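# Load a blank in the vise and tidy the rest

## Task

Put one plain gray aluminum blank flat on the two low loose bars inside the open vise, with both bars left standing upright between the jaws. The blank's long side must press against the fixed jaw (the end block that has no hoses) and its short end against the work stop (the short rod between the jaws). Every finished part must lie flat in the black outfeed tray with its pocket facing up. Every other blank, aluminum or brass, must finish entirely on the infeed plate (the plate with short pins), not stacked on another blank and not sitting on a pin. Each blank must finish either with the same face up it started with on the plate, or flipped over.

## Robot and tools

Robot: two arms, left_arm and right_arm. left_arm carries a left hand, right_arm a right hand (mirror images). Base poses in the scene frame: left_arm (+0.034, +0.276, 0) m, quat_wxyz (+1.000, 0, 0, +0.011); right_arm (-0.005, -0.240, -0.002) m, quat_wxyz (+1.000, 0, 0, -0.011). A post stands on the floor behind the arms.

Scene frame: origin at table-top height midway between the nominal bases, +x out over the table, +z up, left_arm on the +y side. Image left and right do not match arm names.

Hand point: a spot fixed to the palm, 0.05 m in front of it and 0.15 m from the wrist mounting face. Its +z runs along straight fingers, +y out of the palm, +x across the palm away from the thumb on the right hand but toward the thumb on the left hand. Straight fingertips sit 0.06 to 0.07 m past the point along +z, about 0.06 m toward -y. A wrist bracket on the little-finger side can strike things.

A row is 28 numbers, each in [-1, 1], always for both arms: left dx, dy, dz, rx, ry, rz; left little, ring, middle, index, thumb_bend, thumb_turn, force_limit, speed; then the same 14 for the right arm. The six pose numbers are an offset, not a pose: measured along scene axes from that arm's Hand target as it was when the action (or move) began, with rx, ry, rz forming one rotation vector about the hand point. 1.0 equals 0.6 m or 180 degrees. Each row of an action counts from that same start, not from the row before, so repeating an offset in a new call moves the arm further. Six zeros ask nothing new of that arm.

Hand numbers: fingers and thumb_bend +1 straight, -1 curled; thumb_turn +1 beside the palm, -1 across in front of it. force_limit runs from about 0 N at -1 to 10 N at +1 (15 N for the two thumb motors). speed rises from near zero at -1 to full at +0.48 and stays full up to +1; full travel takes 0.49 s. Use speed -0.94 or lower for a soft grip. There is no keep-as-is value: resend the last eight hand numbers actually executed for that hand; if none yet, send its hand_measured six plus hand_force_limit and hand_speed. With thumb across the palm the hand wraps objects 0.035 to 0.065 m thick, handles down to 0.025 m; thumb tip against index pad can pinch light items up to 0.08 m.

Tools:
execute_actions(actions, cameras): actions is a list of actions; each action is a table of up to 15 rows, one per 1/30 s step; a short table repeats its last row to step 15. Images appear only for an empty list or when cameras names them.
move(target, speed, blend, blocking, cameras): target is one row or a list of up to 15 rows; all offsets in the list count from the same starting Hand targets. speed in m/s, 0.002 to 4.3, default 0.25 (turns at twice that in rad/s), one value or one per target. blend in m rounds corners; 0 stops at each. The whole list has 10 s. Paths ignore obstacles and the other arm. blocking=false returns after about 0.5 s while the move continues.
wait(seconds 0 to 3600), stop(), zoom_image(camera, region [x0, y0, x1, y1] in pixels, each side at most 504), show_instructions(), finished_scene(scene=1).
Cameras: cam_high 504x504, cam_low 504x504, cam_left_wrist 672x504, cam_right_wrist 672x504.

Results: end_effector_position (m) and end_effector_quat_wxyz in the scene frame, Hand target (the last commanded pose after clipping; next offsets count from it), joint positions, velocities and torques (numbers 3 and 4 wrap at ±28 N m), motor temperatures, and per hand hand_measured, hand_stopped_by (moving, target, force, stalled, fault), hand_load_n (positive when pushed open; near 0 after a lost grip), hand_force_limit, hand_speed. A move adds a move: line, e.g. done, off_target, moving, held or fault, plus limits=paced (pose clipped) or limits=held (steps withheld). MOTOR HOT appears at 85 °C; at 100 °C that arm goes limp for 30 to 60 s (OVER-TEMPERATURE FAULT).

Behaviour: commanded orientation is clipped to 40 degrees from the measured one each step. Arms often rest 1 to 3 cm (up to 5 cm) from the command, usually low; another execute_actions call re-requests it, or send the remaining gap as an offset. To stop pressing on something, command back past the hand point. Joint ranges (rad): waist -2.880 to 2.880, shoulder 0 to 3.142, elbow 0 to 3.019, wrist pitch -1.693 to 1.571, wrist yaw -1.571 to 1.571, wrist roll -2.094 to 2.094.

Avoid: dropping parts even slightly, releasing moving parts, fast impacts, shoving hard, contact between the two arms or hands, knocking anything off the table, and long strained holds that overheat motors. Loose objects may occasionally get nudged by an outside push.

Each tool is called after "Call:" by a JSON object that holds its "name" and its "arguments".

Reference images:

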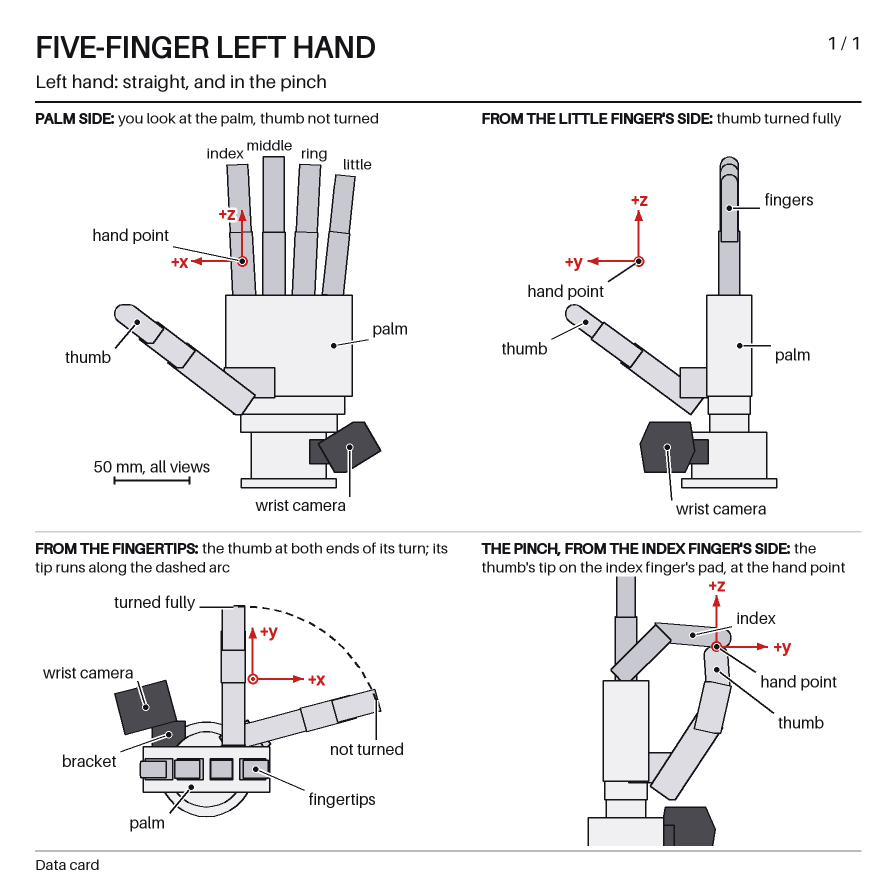

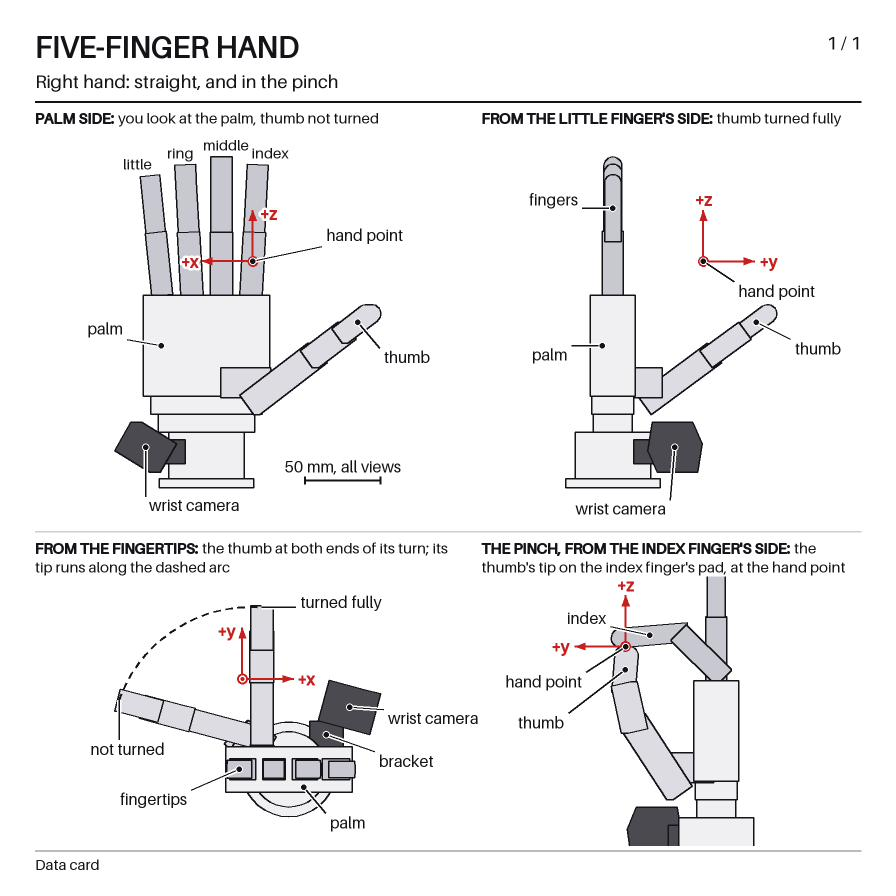

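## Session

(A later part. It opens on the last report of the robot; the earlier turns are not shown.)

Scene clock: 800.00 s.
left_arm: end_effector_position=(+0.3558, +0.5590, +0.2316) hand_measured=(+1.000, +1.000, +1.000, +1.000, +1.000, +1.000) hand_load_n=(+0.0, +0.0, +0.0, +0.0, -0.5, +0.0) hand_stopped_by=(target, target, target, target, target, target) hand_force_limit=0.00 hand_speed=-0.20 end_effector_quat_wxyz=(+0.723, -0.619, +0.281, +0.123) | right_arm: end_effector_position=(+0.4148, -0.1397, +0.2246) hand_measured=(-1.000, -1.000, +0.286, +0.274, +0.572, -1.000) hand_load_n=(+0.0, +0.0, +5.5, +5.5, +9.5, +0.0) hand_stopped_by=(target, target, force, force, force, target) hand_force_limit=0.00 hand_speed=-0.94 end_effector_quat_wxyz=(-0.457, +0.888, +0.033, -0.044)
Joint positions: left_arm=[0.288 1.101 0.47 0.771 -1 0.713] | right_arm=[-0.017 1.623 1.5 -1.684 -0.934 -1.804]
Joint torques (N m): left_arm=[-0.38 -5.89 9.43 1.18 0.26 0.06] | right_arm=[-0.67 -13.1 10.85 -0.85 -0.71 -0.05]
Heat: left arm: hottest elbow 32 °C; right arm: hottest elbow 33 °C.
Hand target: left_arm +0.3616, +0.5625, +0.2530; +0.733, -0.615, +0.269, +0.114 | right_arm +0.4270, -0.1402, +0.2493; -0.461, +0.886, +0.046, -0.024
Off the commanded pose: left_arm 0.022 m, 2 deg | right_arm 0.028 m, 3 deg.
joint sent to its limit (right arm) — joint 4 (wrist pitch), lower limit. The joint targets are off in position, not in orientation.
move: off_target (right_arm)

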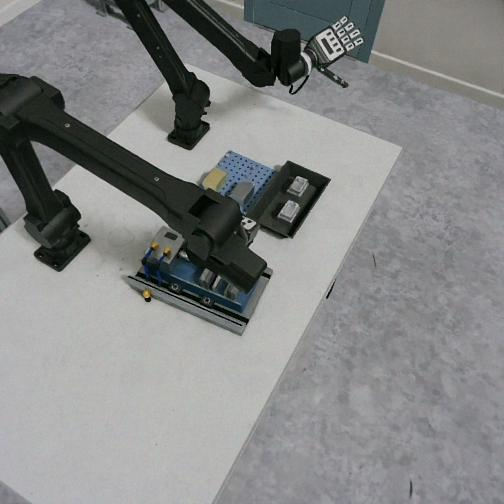

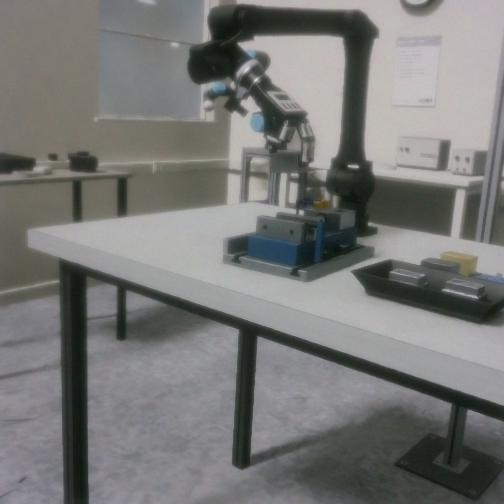

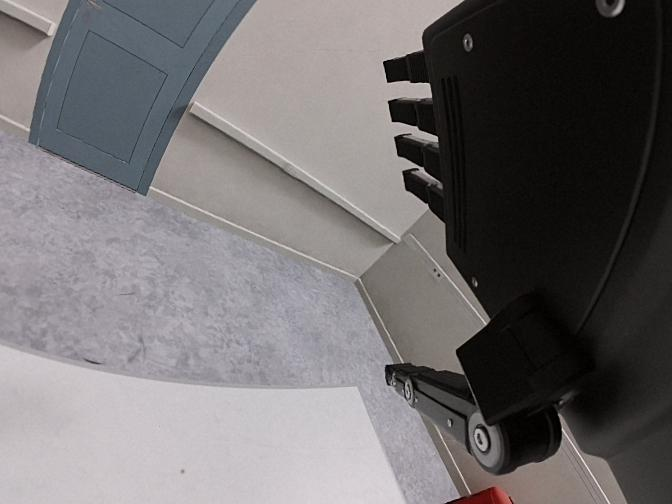

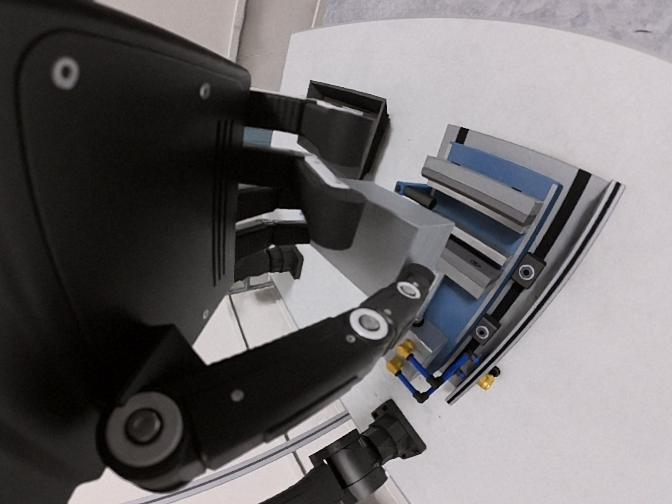

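Call:
{"name": "move", "arguments": {"target": [[0,0,0,0,0,0,1,1,1,1,1,1,0,-0.2,0,-0.022,-0.115,0,0,0,-1,-1,0.1,0.1,0.3,-1,0.0,-0.94]], "speed": 0.07, "cameras": ["cam_right_wrist","cam_low","cam_high"]}}

Call:
{"name": "zoom_image", "arguments": {"camera": "cam_right_wrist", "region": [380, 150, 540, 290]}}

Call:
{"name": "zoom_image", "arguments": {"camera": "cam_low", "region": [210, 130, 400, 290]}}

Scene clock: 906.23 s.
left_arm: end_effector_position=(+0.3558, +0.5590, +0.2316) hand_measured=(+1.000, +1.000, +1.000, +1.000, +1.000, +1.000) hand_load_n=(+0.0, +0.0, +0.0, -0.5, +0.0, +0.0) hand_stopped_by=(target, target, target, target, target, target) hand_force_limit=0.00 hand_speed=-0.20 end_effector_quat_wxyz=(+0.723, -0.619, +0.281, +0.123) | right_arm: end_effector_position=(+0.4196, -0.1460, +0.1700) hand_measured=(-1.000, -1.000, +0.286, +0.274, +0.572, -1.000) hand_load_n=(+0.0, +0.0, +5.5, +5.5, +10.0, +0.5) hand_stopped_by=(target, target, force, force, force, target) hand_force_limit=0.00 hand_speed=-0.94 end_effector_quat_wxyz=(-0.459, +0.886, +0.047, -0.043)
Joint positions: left_arm=[0.288 1.101 0.47 0.771 -1 0.713] | right_arm=[-0.03 1.672 1.414 -1.586 -0.931 -1.866]
Joint torques (N m): left_arm=[-0.32 -5.89 9.44 1.22 0.26 0.07] | right_arm=[-1.26 -14.33 7.54 -0.09 -0.62 -0.04]
Motor temperatures (°C): left_arm=[21 21 33 22 21 22] | right_arm=[21 26 40 23 24 22]
Heat: left arm: hottest elbow 33 °C; right arm: hottest elbow 40 °C.
Hand target: left_arm +0.3616, +0.5625, +0.2530; +0.733, -0.615, +0.269, +0.114 | right_arm +0.4270, -0.1534, +0.1803; -0.461, +0.886, +0.046, -0.024
Off the commanded pose: left_arm 0.022 m, 2 deg | right_arm 0.015 m, 2 deg.
move: off_target (right_arm)
Images, in order (width x height): cam_high 504x504, cam_low 504x504, cam_right_wrist 672x504.

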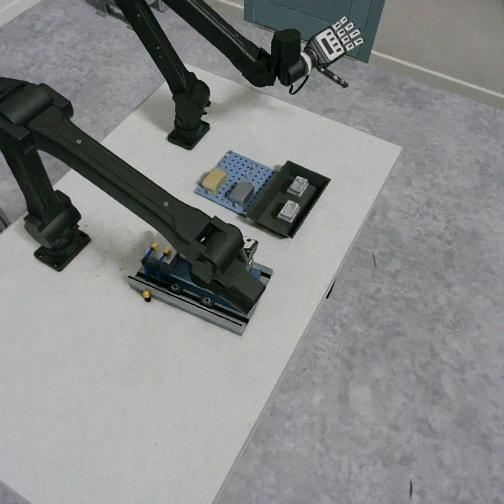

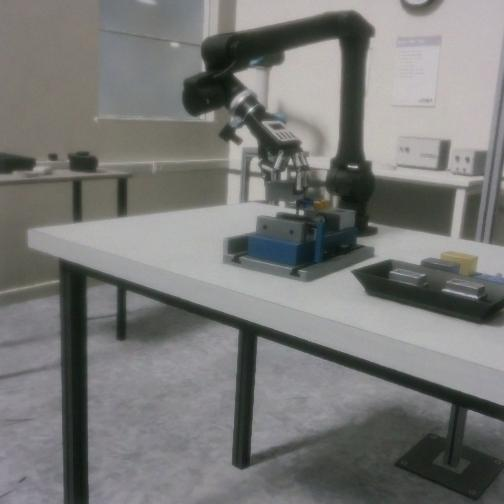

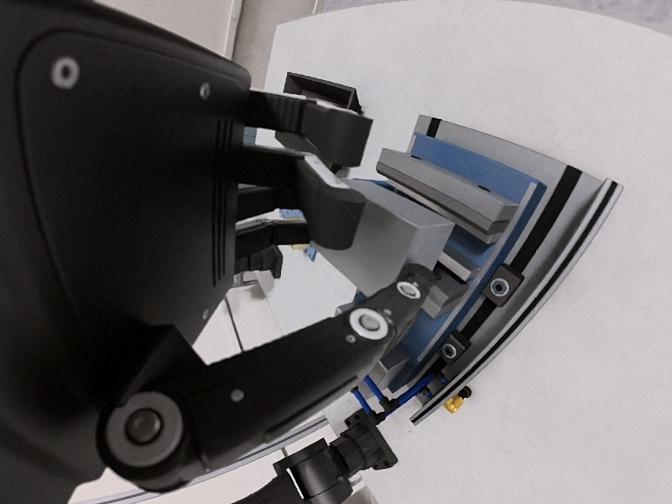

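Scaled by 3.150 from the camera's image (finer frame: 960x720).

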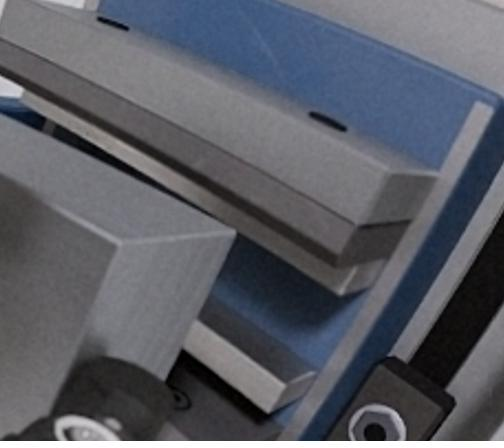

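Scaled by 2.653 from the camera's image (finer frame: 720x720).

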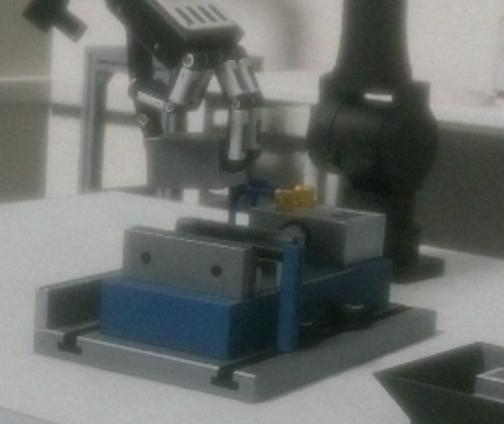

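Call:
{"name": "move", "arguments": {"target": [[0,0,0,0,0,0,1,1,1,1,1,1,0,-0.2,-0.0117,-0.0067,-0.041,0,0,-0.008,-1,-1,0.1,0.1,0.3,-1,0.0,-0.94]], "speed": 0.05, "cameras": ["cam_right_wrist","cam_low"]}}

Call:
{"name": "zoom_image", "arguments": {"camera": "cam_right_wrist", "region": [380, 150, 540, 290]}}

Call:
{"name": "zoom_image", "arguments": {"camera": "cam_low", "region": [210, 130, 400, 290]}}

Scene clock: 923.17 s.
left_arm: end_effector_position=(+0.3558, +0.5590, +0.2316) hand_measured=(+1.000, +1.000, +1.000, +1.000, +1.000, +1.000) hand_load_n=(+0.0, +0.0, +0.0, +0.0, +0.0, -0.5) hand_stopped_by=(target, target, target, target, target, target) hand_force_limit=0.00 hand_speed=-0.20 end_effector_quat_wxyz=(+0.723, -0.619, +0.281, +0.123) | right_arm: end_effector_position=(+0.4133, -0.1502, +0.1410) hand_measured=(-1.000, -1.000, +0.286, +0.274, +0.572, -1.000) hand_load_n=(+0.0, +0.0, +5.0, +5.5, +10.0, +0.5) hand_stopped_by=(target, target, force, force, force, target) hand_force_limit=0.00 hand_speed=-0.94 end_effector_quat_wxyz=(-0.459, +0.887, +0.044, -0.038)
Joint positions: left_arm=[0.288 1.101 0.47 0.771 -1 0.713] | right_arm=[-0.04 1.672 1.336 -1.502 -0.931 -1.866]
Joint torques (N m): left_arm=[-0.44 -5.95 9.44 1.18 0.26 0.07] | right_arm=[-1.32 -14.51 7.27 0.05 -0.73 0.2]
Heat: left arm: hottest elbow 33 °C; right arm: hottest elbow 36 °C.
Hand target: left_arm +0.3616, +0.5625, +0.2530; +0.733, -0.615, +0.269, +0.114 | right_arm +0.4200, -0.1575, +0.1557; -0.461, +0.887, +0.035, -0.019
Off the commanded pose: left_arm 0.022 m, 2 deg | right_arm 0.018 m, 2 deg.
move: off_target (right_arm)
Images, in order (width x height): cam_low 504x504, cam_right_wrist 672x504.

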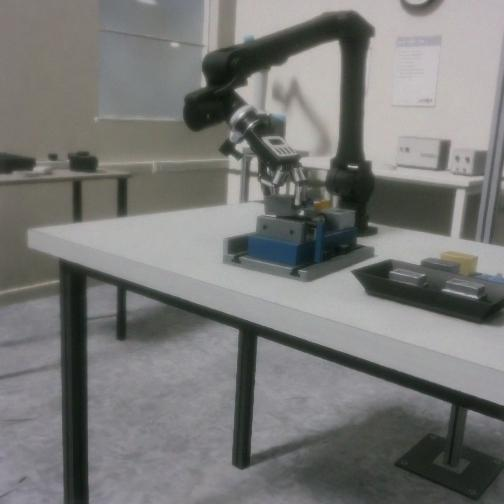

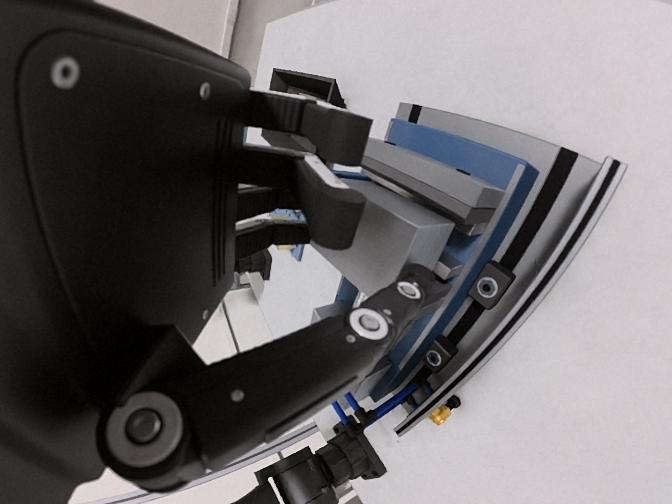

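Scaled by 3.150 from the camera's image (finer frame: 960x720).

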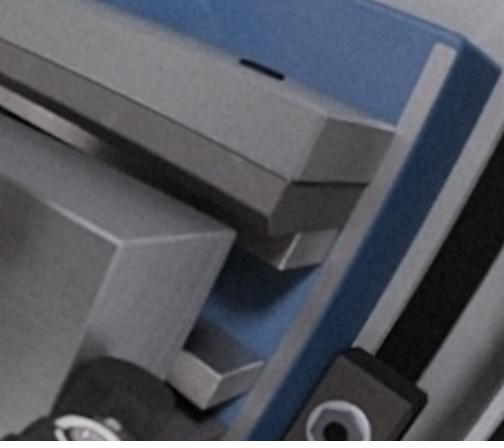

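Scaled by 2.653 from the camera's image (finer frame: 720x720).

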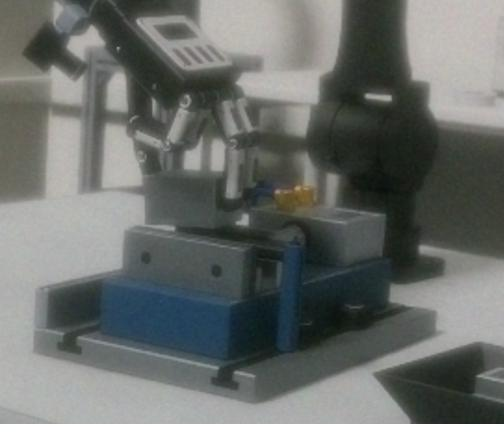

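Call:
{"name": "move", "arguments": {"target": [[0,0,0,0,0,0,1,1,1,1,1,1,0,-0.2,-0.003,0,-0.02,0,0,-0.003,-1,-1,0.1,0.1,0.3,-1,0.0,-0.94]], "speed": 0.03, "cameras": ["cam_right_wrist","cam_low"]}}

Call:
{"name": "zoom_image", "arguments": {"camera": "cam_right_wrist", "region": [380, 150, 540, 290]}}

Call:
{"name": "zoom_image", "arguments": {"camera": "cam_low", "region": [230, 150, 350, 270]}}

Scene clock: 936.30 s.
left_arm: end_effector_position=(+0.3558, +0.5590, +0.2316) hand_measured=(+1.000, +1.000, +1.000, +1.000, +1.000, +1.000) hand_load_n=(-0.5, -0.5, +0.0, -0.5, +0.0, +0.0) hand_stopped_by=(target, target, target, target, target, target) hand_force_limit=0.00 hand_speed=-0.20 end_effector_quat_wxyz=(+0.723, -0.619, +0.281, +0.123) | right_arm: end_effector_position=(+0.4109, -0.1499, +0.1289) hand_measured=(-1.000, -1.000, +0.286, +0.274, +0.572, -1.000) hand_load_n=(+0.0, +0.0, +5.5, +5.5, +10.0, +0.5) hand_stopped_by=(target, target, force, force, force, target) hand_force_limit=0.00 hand_speed=-0.94 end_effector_quat_wxyz=(-0.458, +0.887, +0.042, -0.036)
Joint positions: left_arm=[0.288 1.101 0.47 0.771 -1 0.713] | right_arm=[-0.04 1.672 1.303 -1.459 -0.931 -1.857]
Joint torques (N m): left_arm=[-0.44 -5.83 9.43 1.21 0.24 0.06] | right_arm=[-0.79 -14.21 6.99 0.05 -0.82 0.22]
Motor temperatures (°C): left_arm=[21 21 33 22 21 22] | right_arm=[21 27 35 23 24 22]
Heat: left arm: hottest elbow 33 °C; right arm: hottest elbow 35 °C.
Hand target: left_arm +0.3616, +0.5625, +0.2530; +0.733, -0.615, +0.269, +0.114 | right_arm +0.4182, -0.1575, +0.1437; -0.461, +0.887, +0.031, -0.016
Off the commanded pose: left_arm 0.022 m, 2 deg | right_arm 0.018 m, 3 deg.
move: off_target (right_arm)
Images, in order (width x height): cam_low 504x504, cam_right_wrist 672x504.

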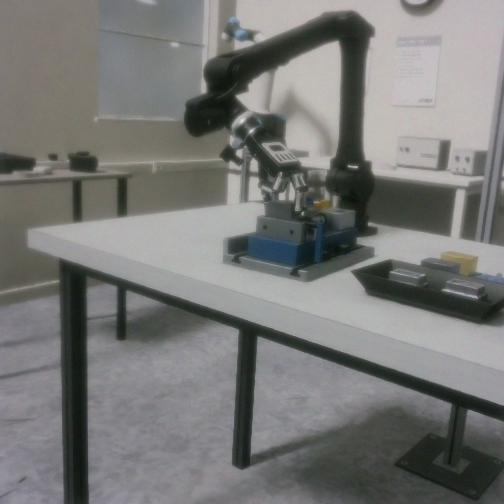

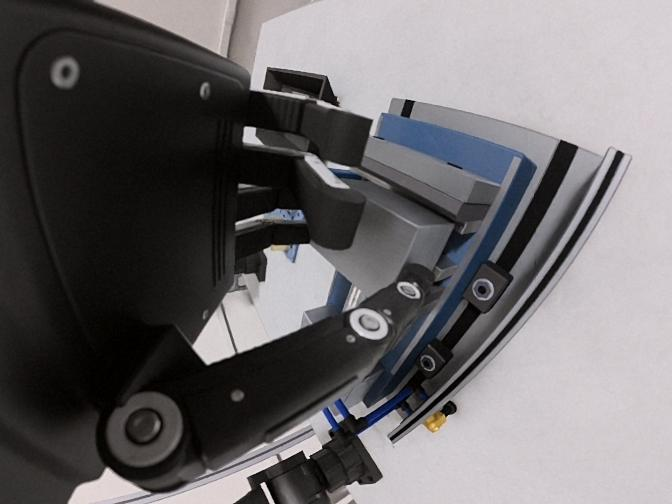

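Scaled by 3.150 from the camera's image (finer frame: 960x720).

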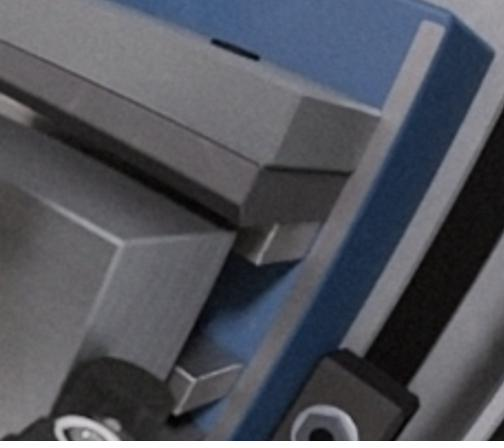

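Scaled by 4.200 from the camera's image (finer frame: 720x720).

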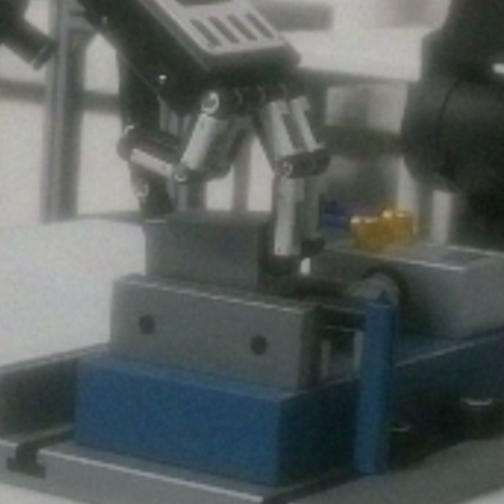

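Call:
{"name": "move", "arguments": {"target": [[0,0,0,0,0,0,1,1,1,1,1,1,0,-0.2,0,0,-0.011,0,0,0,-1,-1,0.1,0.1,0.3,-1,0.0,-0.94]], "speed": 0.03, "cameras": ["cam_right_wrist","cam_low"]}}

Call:
{"name": "zoom_image", "arguments": {"camera": "cam_right_wrist", "region": [420, 170, 500, 250]}}

Call:
{"name": "zoom_image", "arguments": {"camera": "cam_low", "region": [230, 150, 350, 270]}}

Scene clock: 954.87 s.
left_arm: end_effector_position=(+0.3558, +0.5590, +0.2316) hand_measured=(+1.000, +1.000, +1.000, +1.000, +1.000, +1.000) hand_load_n=(+0.0, +0.0, -0.5, +0.0, +0.0, +0.0) hand_stopped_by=(target, target, target, target, target, target) hand_force_limit=0.00 hand_speed=-0.20 end_effector_quat_wxyz=(+0.723, -0.619, +0.281, +0.123) | right_arm: end_effector_position=(+0.4109, -0.1499, +0.1246) hand_measured=(-1.000, -1.000, +0.286, +0.274, +0.572, -1.000) hand_load_n=(+0.0, +0.0, +5.5, +5.5, +9.5, +0.5) hand_stopped_by=(target, target, force, force, force, target) hand_force_limit=0.00 hand_speed=-0.94 end_effector_quat_wxyz=(-0.458, +0.887, +0.043, -0.033)
Joint positions: left_arm=[0.288 1.101 0.47 0.771 -1 0.713] | right_arm=[-0.04 1.672 1.293 -1.442 -0.931 -1.857]
Joint torques (N m): left_arm=[-0.38 -5.95 9.46 1.18 0.25 0.06] | right_arm=[-1.08 -13.74 7.02 0.03 -0.79 0.17]
Heat: left arm: hottest elbow 33 °C; right arm: hottest elbow 34 °C.
Hand target: left_arm +0.3616, +0.5625, +0.2530; +0.733, -0.615, +0.269, +0.114 | right_arm +0.4182, -0.1575, +0.1371; -0.461, +0.887, +0.031, -0.016
Off the commanded pose: left_arm 0.022 m, 2 deg | right_arm 0.016 m, 2 deg.
move: off_target (right_arm)
Images, in order (width x height): cam_low 504x504, cam_right_wrist 672x504.

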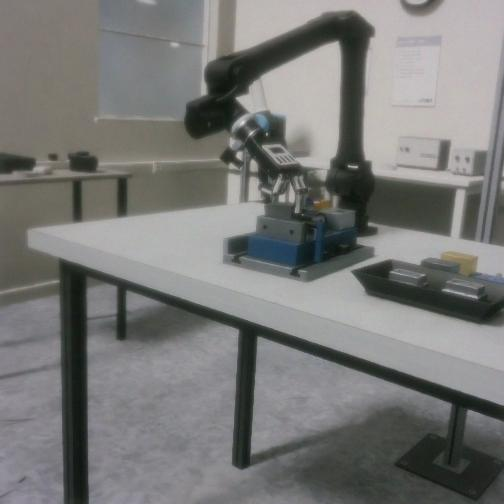

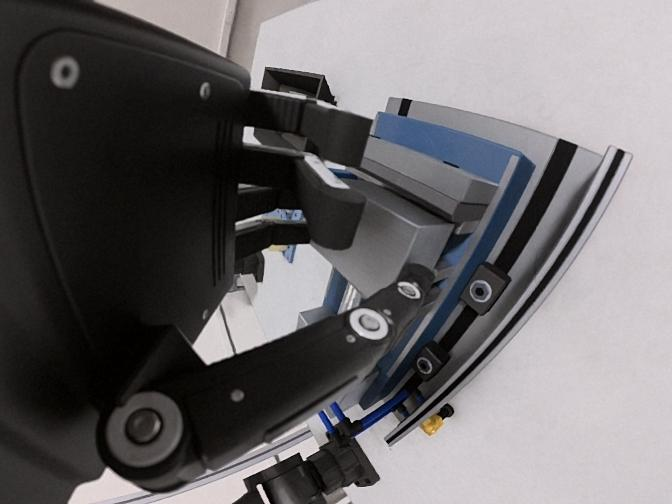

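Scaled by 6.300 from the camera's image (finer frame: 960x720).

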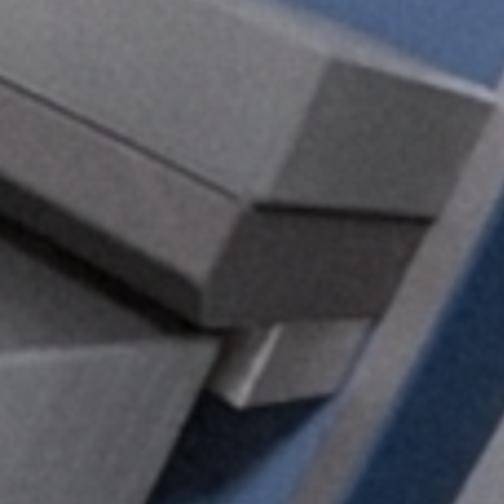

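Scaled by 4.200 from the camera's image (finer frame: 720x720).

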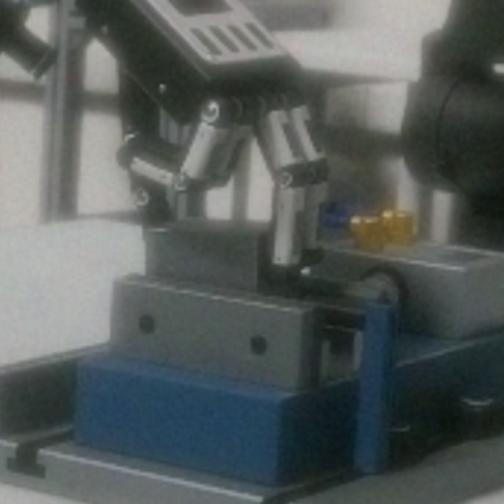

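Call:
{"name": "zoom_image", "arguments": {"camera": "cam_low", "region": [280, 200, 340, 260]}}

Call:
{"name": "zoom_image", "arguments": {"camera": "cam_low", "region": [250, 190, 330, 270]}}

Scaled by 8.400 from the camera's image (finer frame: 720x720).

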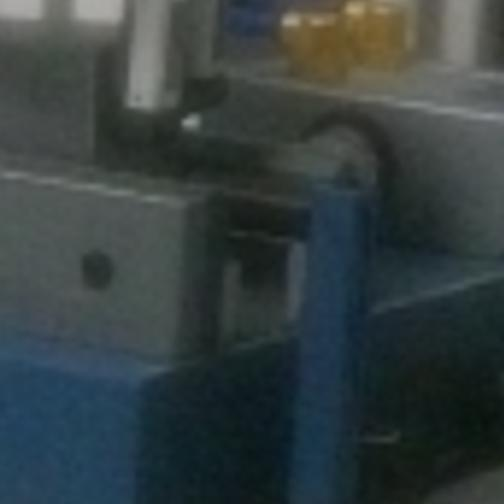

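Scaled by 6.300 from the camera's image (finer frame: 720x720).

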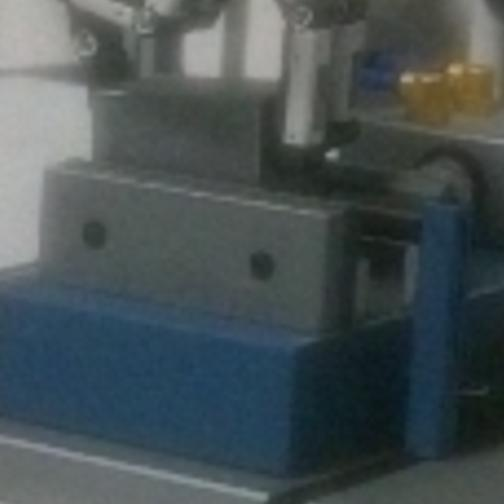

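Call:
{"name": "move", "arguments": {"target": [[0,0,0,0,0,0,1,1,1,1,1,1,0,-0.2,0.013,0,0.005,0,0,0,-1,-1,0.1,0.1,0.3,-1,0.0,-0.94]], "speed": 0.03, "cameras": ["cam_right_wrist","cam_low"]}}

Call:
{"name": "zoom_image", "arguments": {"camera": "cam_right_wrist", "region": [420, 170, 500, 250]}}

Scene clock: 979.30 s.
left_arm: end_effector_position=(+0.3558, +0.5590, +0.2316) hand_measured=(+1.000, +1.000, +1.000, +1.000, +1.000, +1.000) hand_load_n=(+0.0, +0.0, +0.0, +0.0, +0.0, +0.0) hand_stopped_by=(target, target, target, target, target, target) hand_force_limit=0.00 hand_speed=-0.20 end_effector_quat_wxyz=(+0.723, -0.619, +0.281, +0.123) | right_arm: end_effector_position=(+0.4106, -0.1499, +0.1229) hand_measured=(-1.000, -1.000, +0.286, +0.274, +0.572, -1.000) hand_load_n=(+0.0, +0.0, +5.5, +5.5, +9.5, +0.5) hand_stopped_by=(target, target, force, force, force, target) hand_force_limit=0.00 hand_speed=-0.94 end_effector_quat_wxyz=(-0.458, +0.887, +0.040, -0.036)
Joint positions: left_arm=[0.288 1.101 0.47 0.771 -1 0.713] | right_arm=[-0.04 1.676 1.293 -1.442 -0.931 -1.852]
Joint torques (N m): left_arm=[-0.26 -5.89 9.46 1.2 0.25 0.06] | right_arm=[-1.26 -12.98 9.13 -0.34 -0.8 0.19]
Heat: left arm: hottest elbow 33 °C; right arm: hottest elbow 34 °C.
Hand target: left_arm +0.3616, +0.5625, +0.2530; +0.733, -0.615, +0.269, +0.114 | right_arm +0.4260, -0.1575, +0.1401; -0.461, +0.887, +0.031, -0.016
Off the commanded pose: left_arm 0.022 m, 2 deg | right_arm 0.024 m, 2 deg.
move: off_target (right_arm)
Images, in order (width x height): cam_low 504x504, cam_right_wrist 672x504.

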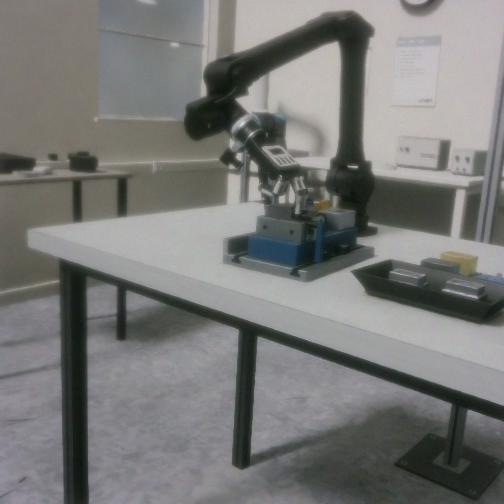

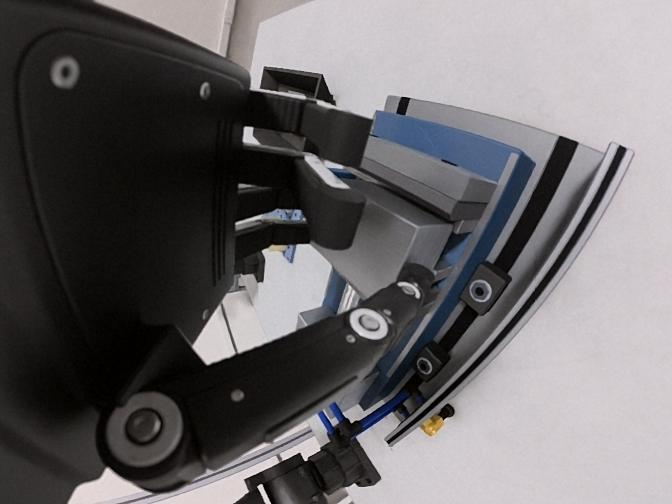

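Scaled by 6.300 from the camera's image (finer frame: 960x720).

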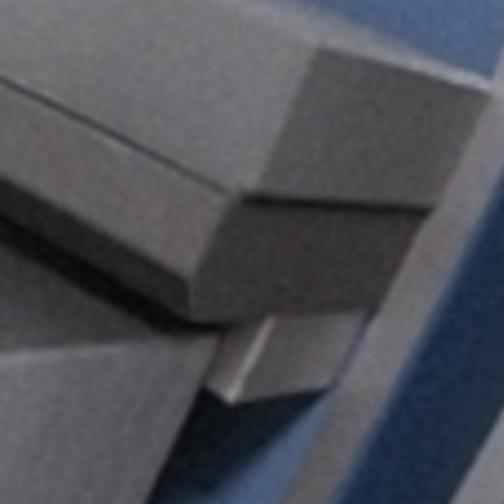

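Call:
{"name": "move", "arguments": {"target": [[0,0,0,0,0,0,1,1,1,1,1,1,0,-0.2,0,0,0.017,0,0,0,-1,-1,0.1,0.1,0.3,-1,0.0,-0.94]], "speed": 0.03}}

Scene clock: 992.80 s.
left_arm: end_effector_position=(+0.3558, +0.5590, +0.2316) hand_measured=(+1.000, +1.000, +1.000, +1.000, +1.000, +1.000) hand_load_n=(+0.0, +0.0, +0.0, +0.0, +0.0, +0.0) hand_stopped_by=(target, target, target, target, target, target) hand_force_limit=0.00 hand_speed=-0.20 end_effector_quat_wxyz=(+0.723, -0.619, +0.281, +0.123) | right_arm: end_effector_position=(+0.4089, -0.1498, +0.1247) hand_measured=(-1.000, -1.000, +0.286, +0.274, +0.572, -1.000) hand_load_n=(+0.0, +0.0, +5.5, +5.5, +9.5, +0.5) hand_stopped_by=(target, target, force, force, force, target) hand_force_limit=0.00 hand_speed=-0.94 end_effector_quat_wxyz=(-0.458, +0.887, +0.038, -0.040)
Joint positions: left_arm=[0.288 1.101 0.47 0.771 -1 0.713] | right_arm=[-0.04 1.676 1.296 -1.454 -0.931 -1.852]
Joint torques (N m): left_arm=[-0.44 -5.89 9.46 1.2 0.26 0.07] | right_arm=[-1.2 -14.27 10.1 -0.91 -0.79 0.18]
Heat: left arm: hottest elbow 33 °C; right arm: hottest elbow 35 °C.
Hand target: left_arm +0.3616, +0.5625, +0.2530; +0.733, -0.615, +0.269, +0.114 | right_arm +0.4260, -0.1575, +0.1503; -0.461, +0.887, +0.031, -0.016
Off the commanded pose: left_arm 0.022 m, 2 deg | right_arm 0.032 m, 3 deg.
move: off_target (right_arm)

Call:
{"name": "move", "arguments": {"target": [[0,0,0,0,0,0,1,1,1,1,1,1,0,-0.2,0.017,0,0.005,0,0,0,-1,-1,0.1,0.1,0.3,-1,0.0,-0.94]], "speed": 0.03}}

Scene clock: 996.53 s.
left_arm: end_effector_position=(+0.3558, +0.5590, +0.2316) hand_measured=(+1.000, +1.000, +1.000, +1.000, +1.000, +1.000) hand_load_n=(+0.0, +0.0, +0.0, +0.0, +0.0, +0.0) hand_stopped_by=(target, target, target, target, target, target) hand_force_limit=0.00 hand_speed=-0.20 end_effector_quat_wxyz=(+0.723, -0.619, +0.281, +0.123) | right_arm: end_effector_position=(+0.4164, -0.1501, +0.1305) hand_measured=(-1.000, -1.000, +0.286, +0.274, +0.572, -1.000) hand_load_n=(+0.0, +0.0, +4.5, +6.0, +9.5, +1.0) hand_stopped_by=(target, target, force, force, force, target) hand_force_limit=0.00 hand_speed=-0.94 end_effector_quat_wxyz=(-0.458, +0.887, +0.031, -0.042)
Joint positions: left_arm=[0.288 1.101 0.47 0.771 -1 0.713] | right_arm=[-0.04 1.69 1.33 -1.471 -0.931 -1.835]
Joint torques (N m): left_arm=[-0.38 -5.95 9.44 1.21 0.26 0.06] | right_arm=[-0.67 -13.39 10.54 -0.75 -0.81 0.13]
Heat: left arm: hottest elbow 33 °C; right arm: hottest elbow 35 °C.
Hand target: left_arm +0.3616, +0.5625, +0.2530; +0.733, -0.615, +0.269, +0.114 | right_arm +0.4362, -0.1575, +0.1533; -0.461, +0.887, +0.031, -0.016
Off the commanded pose: left_arm 0.022 m, 2 deg | right_arm 0.031 m, 3 deg.
move: off_target (right_arm)

Call:
{"name": "execute_actions", "arguments": {"actions": []}}

Call:
{"name": "zoom_image", "arguments": {"camera": "cam_right_wrist", "region": [400, 150, 500, 250]}}

Call:
{"name": "zoom_image", "arguments": {"camera": "cam_low", "region": [240, 180, 340, 270]}}

Scene clock: 999.90 s.
left_arm: end_effector_position=(+0.3558, +0.5590, +0.2316) hand_measured=(+1.000, +1.000, +1.000, +1.000, +1.000, +1.000) hand_load_n=(+0.0, +0.0, +0.0, +0.0, +0.0, -0.5) hand_stopped_by=(target, target, target, target, target, target) hand_force_limit=0.00 hand_speed=-0.20 end_effector_quat_wxyz=(+0.723, -0.619, +0.281, +0.123) | right_arm: end_effector_position=(+0.4164, -0.1501, +0.1305) hand_measured=(-1.000, -1.000, +0.286, +0.274, +0.572, -1.000) hand_load_n=(+0.0, +0.0, +4.5, +5.5, +9.5, +1.0) hand_stopped_by=(target, target, force, force, force, target) hand_force_limit=0.00 hand_speed=-0.94 end_effector_quat_wxyz=(-0.458, +0.887, +0.031, -0.042)
Joint positions: left_arm=[0.288 1.101 0.47 0.771 -1 0.713] | right_arm=[-0.04 1.69 1.33 -1.471 -0.931 -1.835]
Joint velocities: within noise
Joint torques (N m): left_arm=[-0.5 -5.89 9.47 1.24 0.25 0.06] | right_arm=[-1.14 -13.63 10.41 -0.83 -0.8 0.13]
Motor temperatures (°C): left_arm=[21 21 33 22 21 22] | right_arm=[21 27 34 23 25 22]
Heat: left arm: hottest elbow 33 °C; right arm: hottest elbow 34 °C.
Hand target: left_arm +0.3616, +0.5625, +0.2530; +0.733, -0.615, +0.269, +0.114 | right_arm +0.4362, -0.1575, +0.1533; -0.461, +0.887, +0.031, -0.016
Off the commanded pose: left_arm 0.022 m, 2 deg | right_arm 0.031 m, 3 deg.

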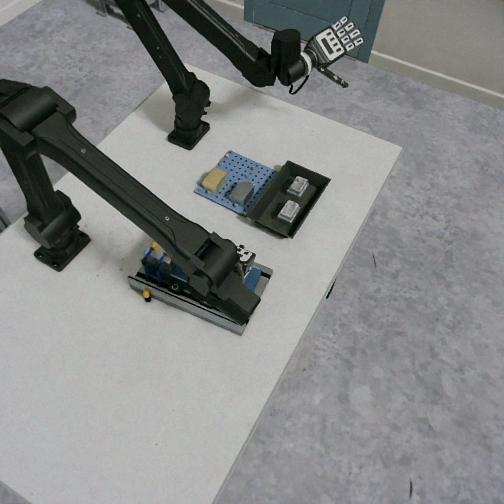

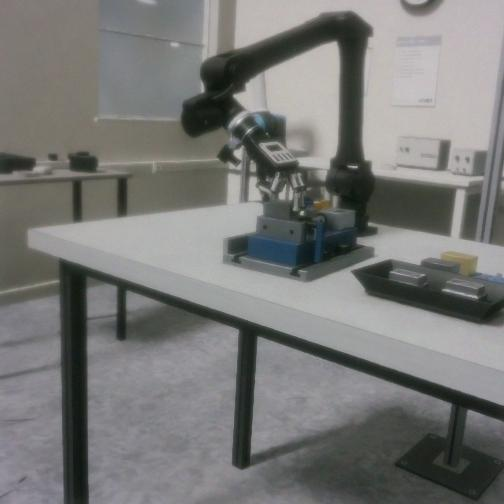

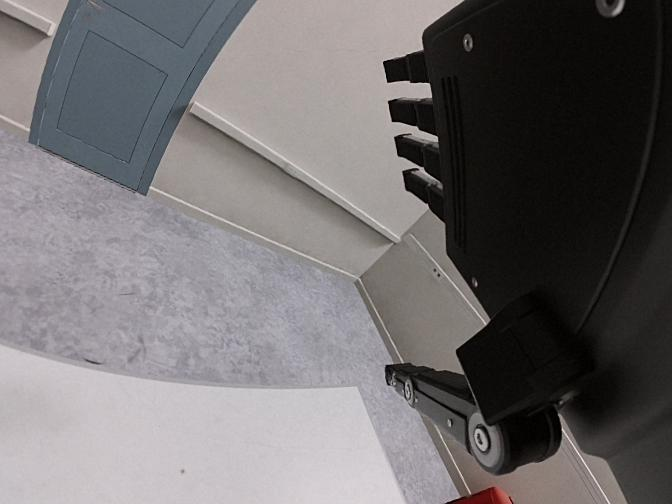

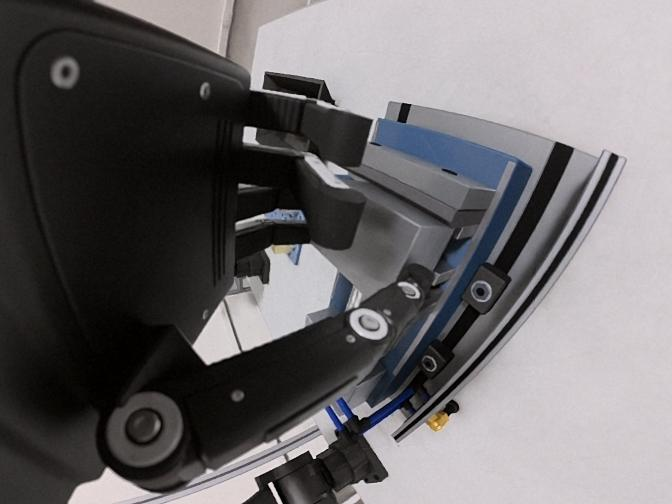

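Scaled by 5.040 from the camera's image (finer frame: 960x720).

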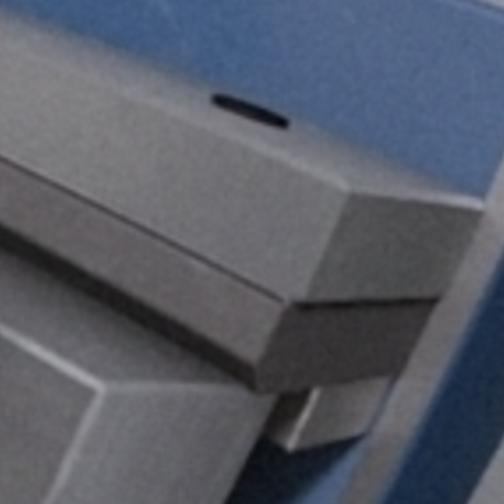

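Scaled by 5.040 from the camera's image (finer frame: 720x720).

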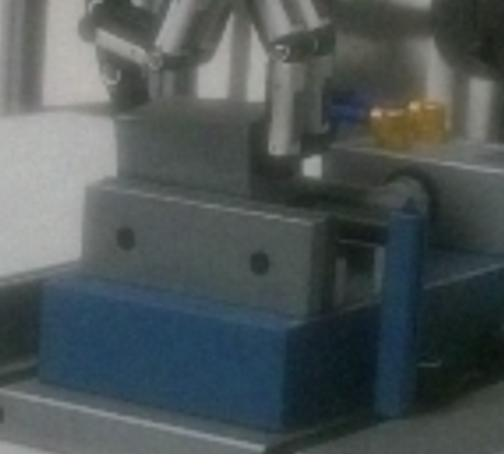

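Call:
{"name": "move", "arguments": {"target": [[0,0,0,0,0,0,1,1,1,1,1,1,0,-0.2,-0.003,0,-0.015,0,0,0,-1,-1,0.1,0.1,0.3,-1,0.0,-0.94]], "speed": 0.03}}

Scene clock: 1005.10 s.
left_arm: end_effector_position=(+0.3558, +0.5590, +0.2316) hand_measured=(+1.000, +1.000, +1.000, +1.000, +1.000, +1.000) hand_load_n=(+0.0, +0.0, +0.0, +0.0, +0.0, +0.0) hand_stopped_by=(target, target, target, target, target, target) hand_force_limit=0.00 hand_speed=-0.20 end_effector_quat_wxyz=(+0.723, -0.619, +0.281, +0.123) | right_arm: end_effector_position=(+0.4164, -0.1501, +0.1287) hand_measured=(-1.000, -1.000, +0.286, +0.274, +0.572, -1.000) hand_load_n=(+0.0, +0.5, +4.5, +6.0, +9.5, +1.0) hand_stopped_by=(target, target, force, force, force, target) hand_force_limit=0.00 hand_speed=-0.94 end_effector_quat_wxyz=(-0.458, +0.887, +0.030, -0.045)
Joint positions: left_arm=[0.288 1.101 0.47 0.771 -1 0.713] | right_arm=[-0.04 1.695 1.33 -1.471 -0.931 -1.835]
Joint torques (N m): left_arm=[-0.38 -5.89 9.47 1.2 0.26 0.07] | right_arm=[-0.79 -13.39 8.98 0.21 -0.82 0.12]
Heat: left arm: hottest elbow 33 °C; right arm: hottest elbow 34 °C.
Hand target: left_arm +0.3616, +0.5625, +0.2530; +0.733, -0.615, +0.269, +0.114 | right_arm +0.4344, -0.1575, +0.1443; -0.461, +0.887, +0.031, -0.016
Off the commanded pose: left_arm 0.022 m, 2 deg | right_arm 0.025 m, 3 deg.
move: off_target (right_arm)

Call:
{"name": "move", "arguments": {"target": [[0,0,0,0,0,0,1,1,1,1,1,1,0,-0.2,0,0,-0.012,0,0,0,-1,-1,0.1,0.1,0.3,-1,0.0,-0.94]], "speed": 0.03}}

Scene clock: 1007.40 s.
left_arm: end_effector_position=(+0.3558, +0.5590, +0.2316) hand_measured=(+1.000, +1.000, +1.000, +1.000, +1.000, +1.000) hand_load_n=(+0.0, +0.0, +0.0, +0.0, +0.0, +0.0) hand_stopped_by=(target, target, target, target, target, target) hand_force_limit=0.00 hand_speed=-0.20 end_effector_quat_wxyz=(+0.723, -0.619, +0.281, +0.123) | right_arm: end_effector_position=(+0.4185, -0.1502, +0.1274) hand_measured=(-1.000, -1.000, +0.286, +0.274, +0.572, -1.000) hand_load_n=(+0.0, +0.0, +4.0, +6.0, +9.0, +0.5) hand_stopped_by=(target, target, force, force, force, target) hand_force_limit=0.00 hand_speed=-0.94 end_effector_quat_wxyz=(-0.458, +0.888, +0.032, -0.041)
Joint positions: left_arm=[0.288 1.101 0.47 0.771 -1 0.713] | right_arm=[-0.04 1.696 1.33 -1.462 -0.931 -1.835]
Joint torques (N m): left_arm=[-0.44 -5.89 9.43 1.2 0.25 0.07] | right_arm=[-0.91 -13.45 8.02 0.25 -0.79 0.13]
Heat: left arm: hottest elbow 33 °C; right arm: hottest elbow 34 °C.
Hand target: left_arm +0.3616, +0.5625, +0.2530; +0.733, -0.615, +0.269, +0.114 | right_arm +0.4344, -0.1575, +0.1371; -0.461, +0.887, +0.031, -0.016
Off the commanded pose: left_arm 0.022 m, 2 deg | right_arm 0.020 m, 3 deg.
move: off_target (right_arm)

Call:
{"name": "move", "arguments": {"target": [[0,0,0,0,0,0,1,1,1,1,1,1,0,-0.2,-0.003,0,-0.011,0,0,0,-1,-1,0.1,0.1,0.3,-1,0.0,-0.94]], "speed": 0.03, "cameras": ["cam_right_wrist","cam_low"]}}

Call:
{"name": "zoom_image", "arguments": {"camera": "cam_right_wrist", "region": [400, 150, 500, 250]}}

Call:
{"name": "zoom_image", "arguments": {"camera": "cam_low", "region": [240, 180, 340, 270]}}

Scene clock: 1012.43 s.
left_arm: end_effector_position=(+0.3558, +0.5590, +0.2316) hand_measured=(+1.000, +1.000, +1.000, +1.000, +1.000, +1.000) hand_load_n=(+0.0, +0.0, +0.0, +0.0, +0.0, +0.0) hand_stopped_by=(target, target, target, target, target, target) hand_force_limit=0.00 hand_speed=-0.20 end_effector_quat_wxyz=(+0.723, -0.619, +0.281, +0.123) | right_arm: end_effector_position=(+0.4191, -0.1502, +0.1273) hand_measured=(-1.000, -1.000, +0.286, +0.274, +0.572, -1.000) hand_load_n=(+0.0, +0.0, +4.5, +6.5, +8.5, +1.5) hand_stopped_by=(target, target, force, force, force, target) hand_force_limit=0.00 hand_speed=-0.94 end_effector_quat_wxyz=(-0.457, +0.888, +0.030, -0.041)
Joint positions: left_arm=[0.288 1.101 0.47 0.771 -1 0.713] | right_arm=[-0.04 1.696 1.33 -1.457 -0.931 -1.827]
Joint torques (N m): left_arm=[-0.38 -5.83 9.47 1.22 0.25 0.06] | right_arm=[-0.56 -12.63 6.82 0.83 -0.81 0.06]
Heat: left arm: hottest elbow 33 °C; right arm: hottest elbow 34 °C.
Hand target: left_arm +0.3616, +0.5625, +0.2530; +0.733, -0.615, +0.269, +0.114 | right_arm +0.4326, -0.1575, +0.1305; -0.461, +0.887, +0.031, -0.016
Off the commanded pose: left_arm 0.022 m, 2 deg | right_arm 0.016 m, 3 deg.
move: off_target (right_arm)
Images, in order (width x height): cam_low 504x504, cam_right_wrist 672x504.

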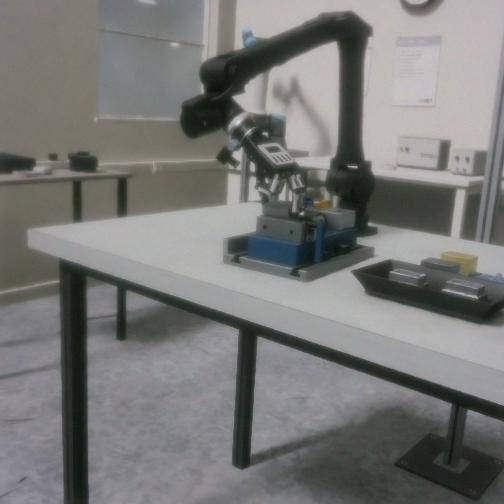

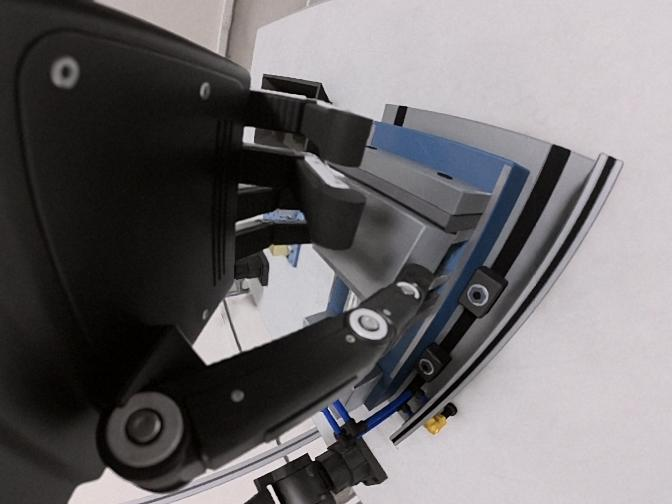

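Scaled by 5.040 from the camera's image (finer frame: 960x720).

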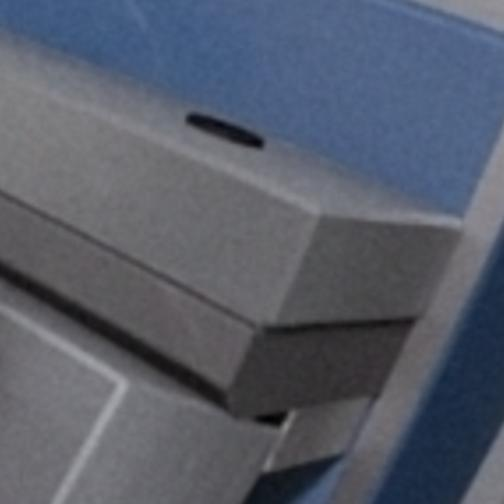

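Scaled by 5.040 from the camera's image (finer frame: 720x720).

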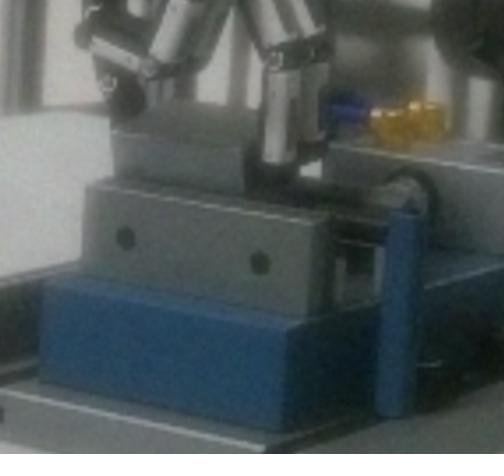

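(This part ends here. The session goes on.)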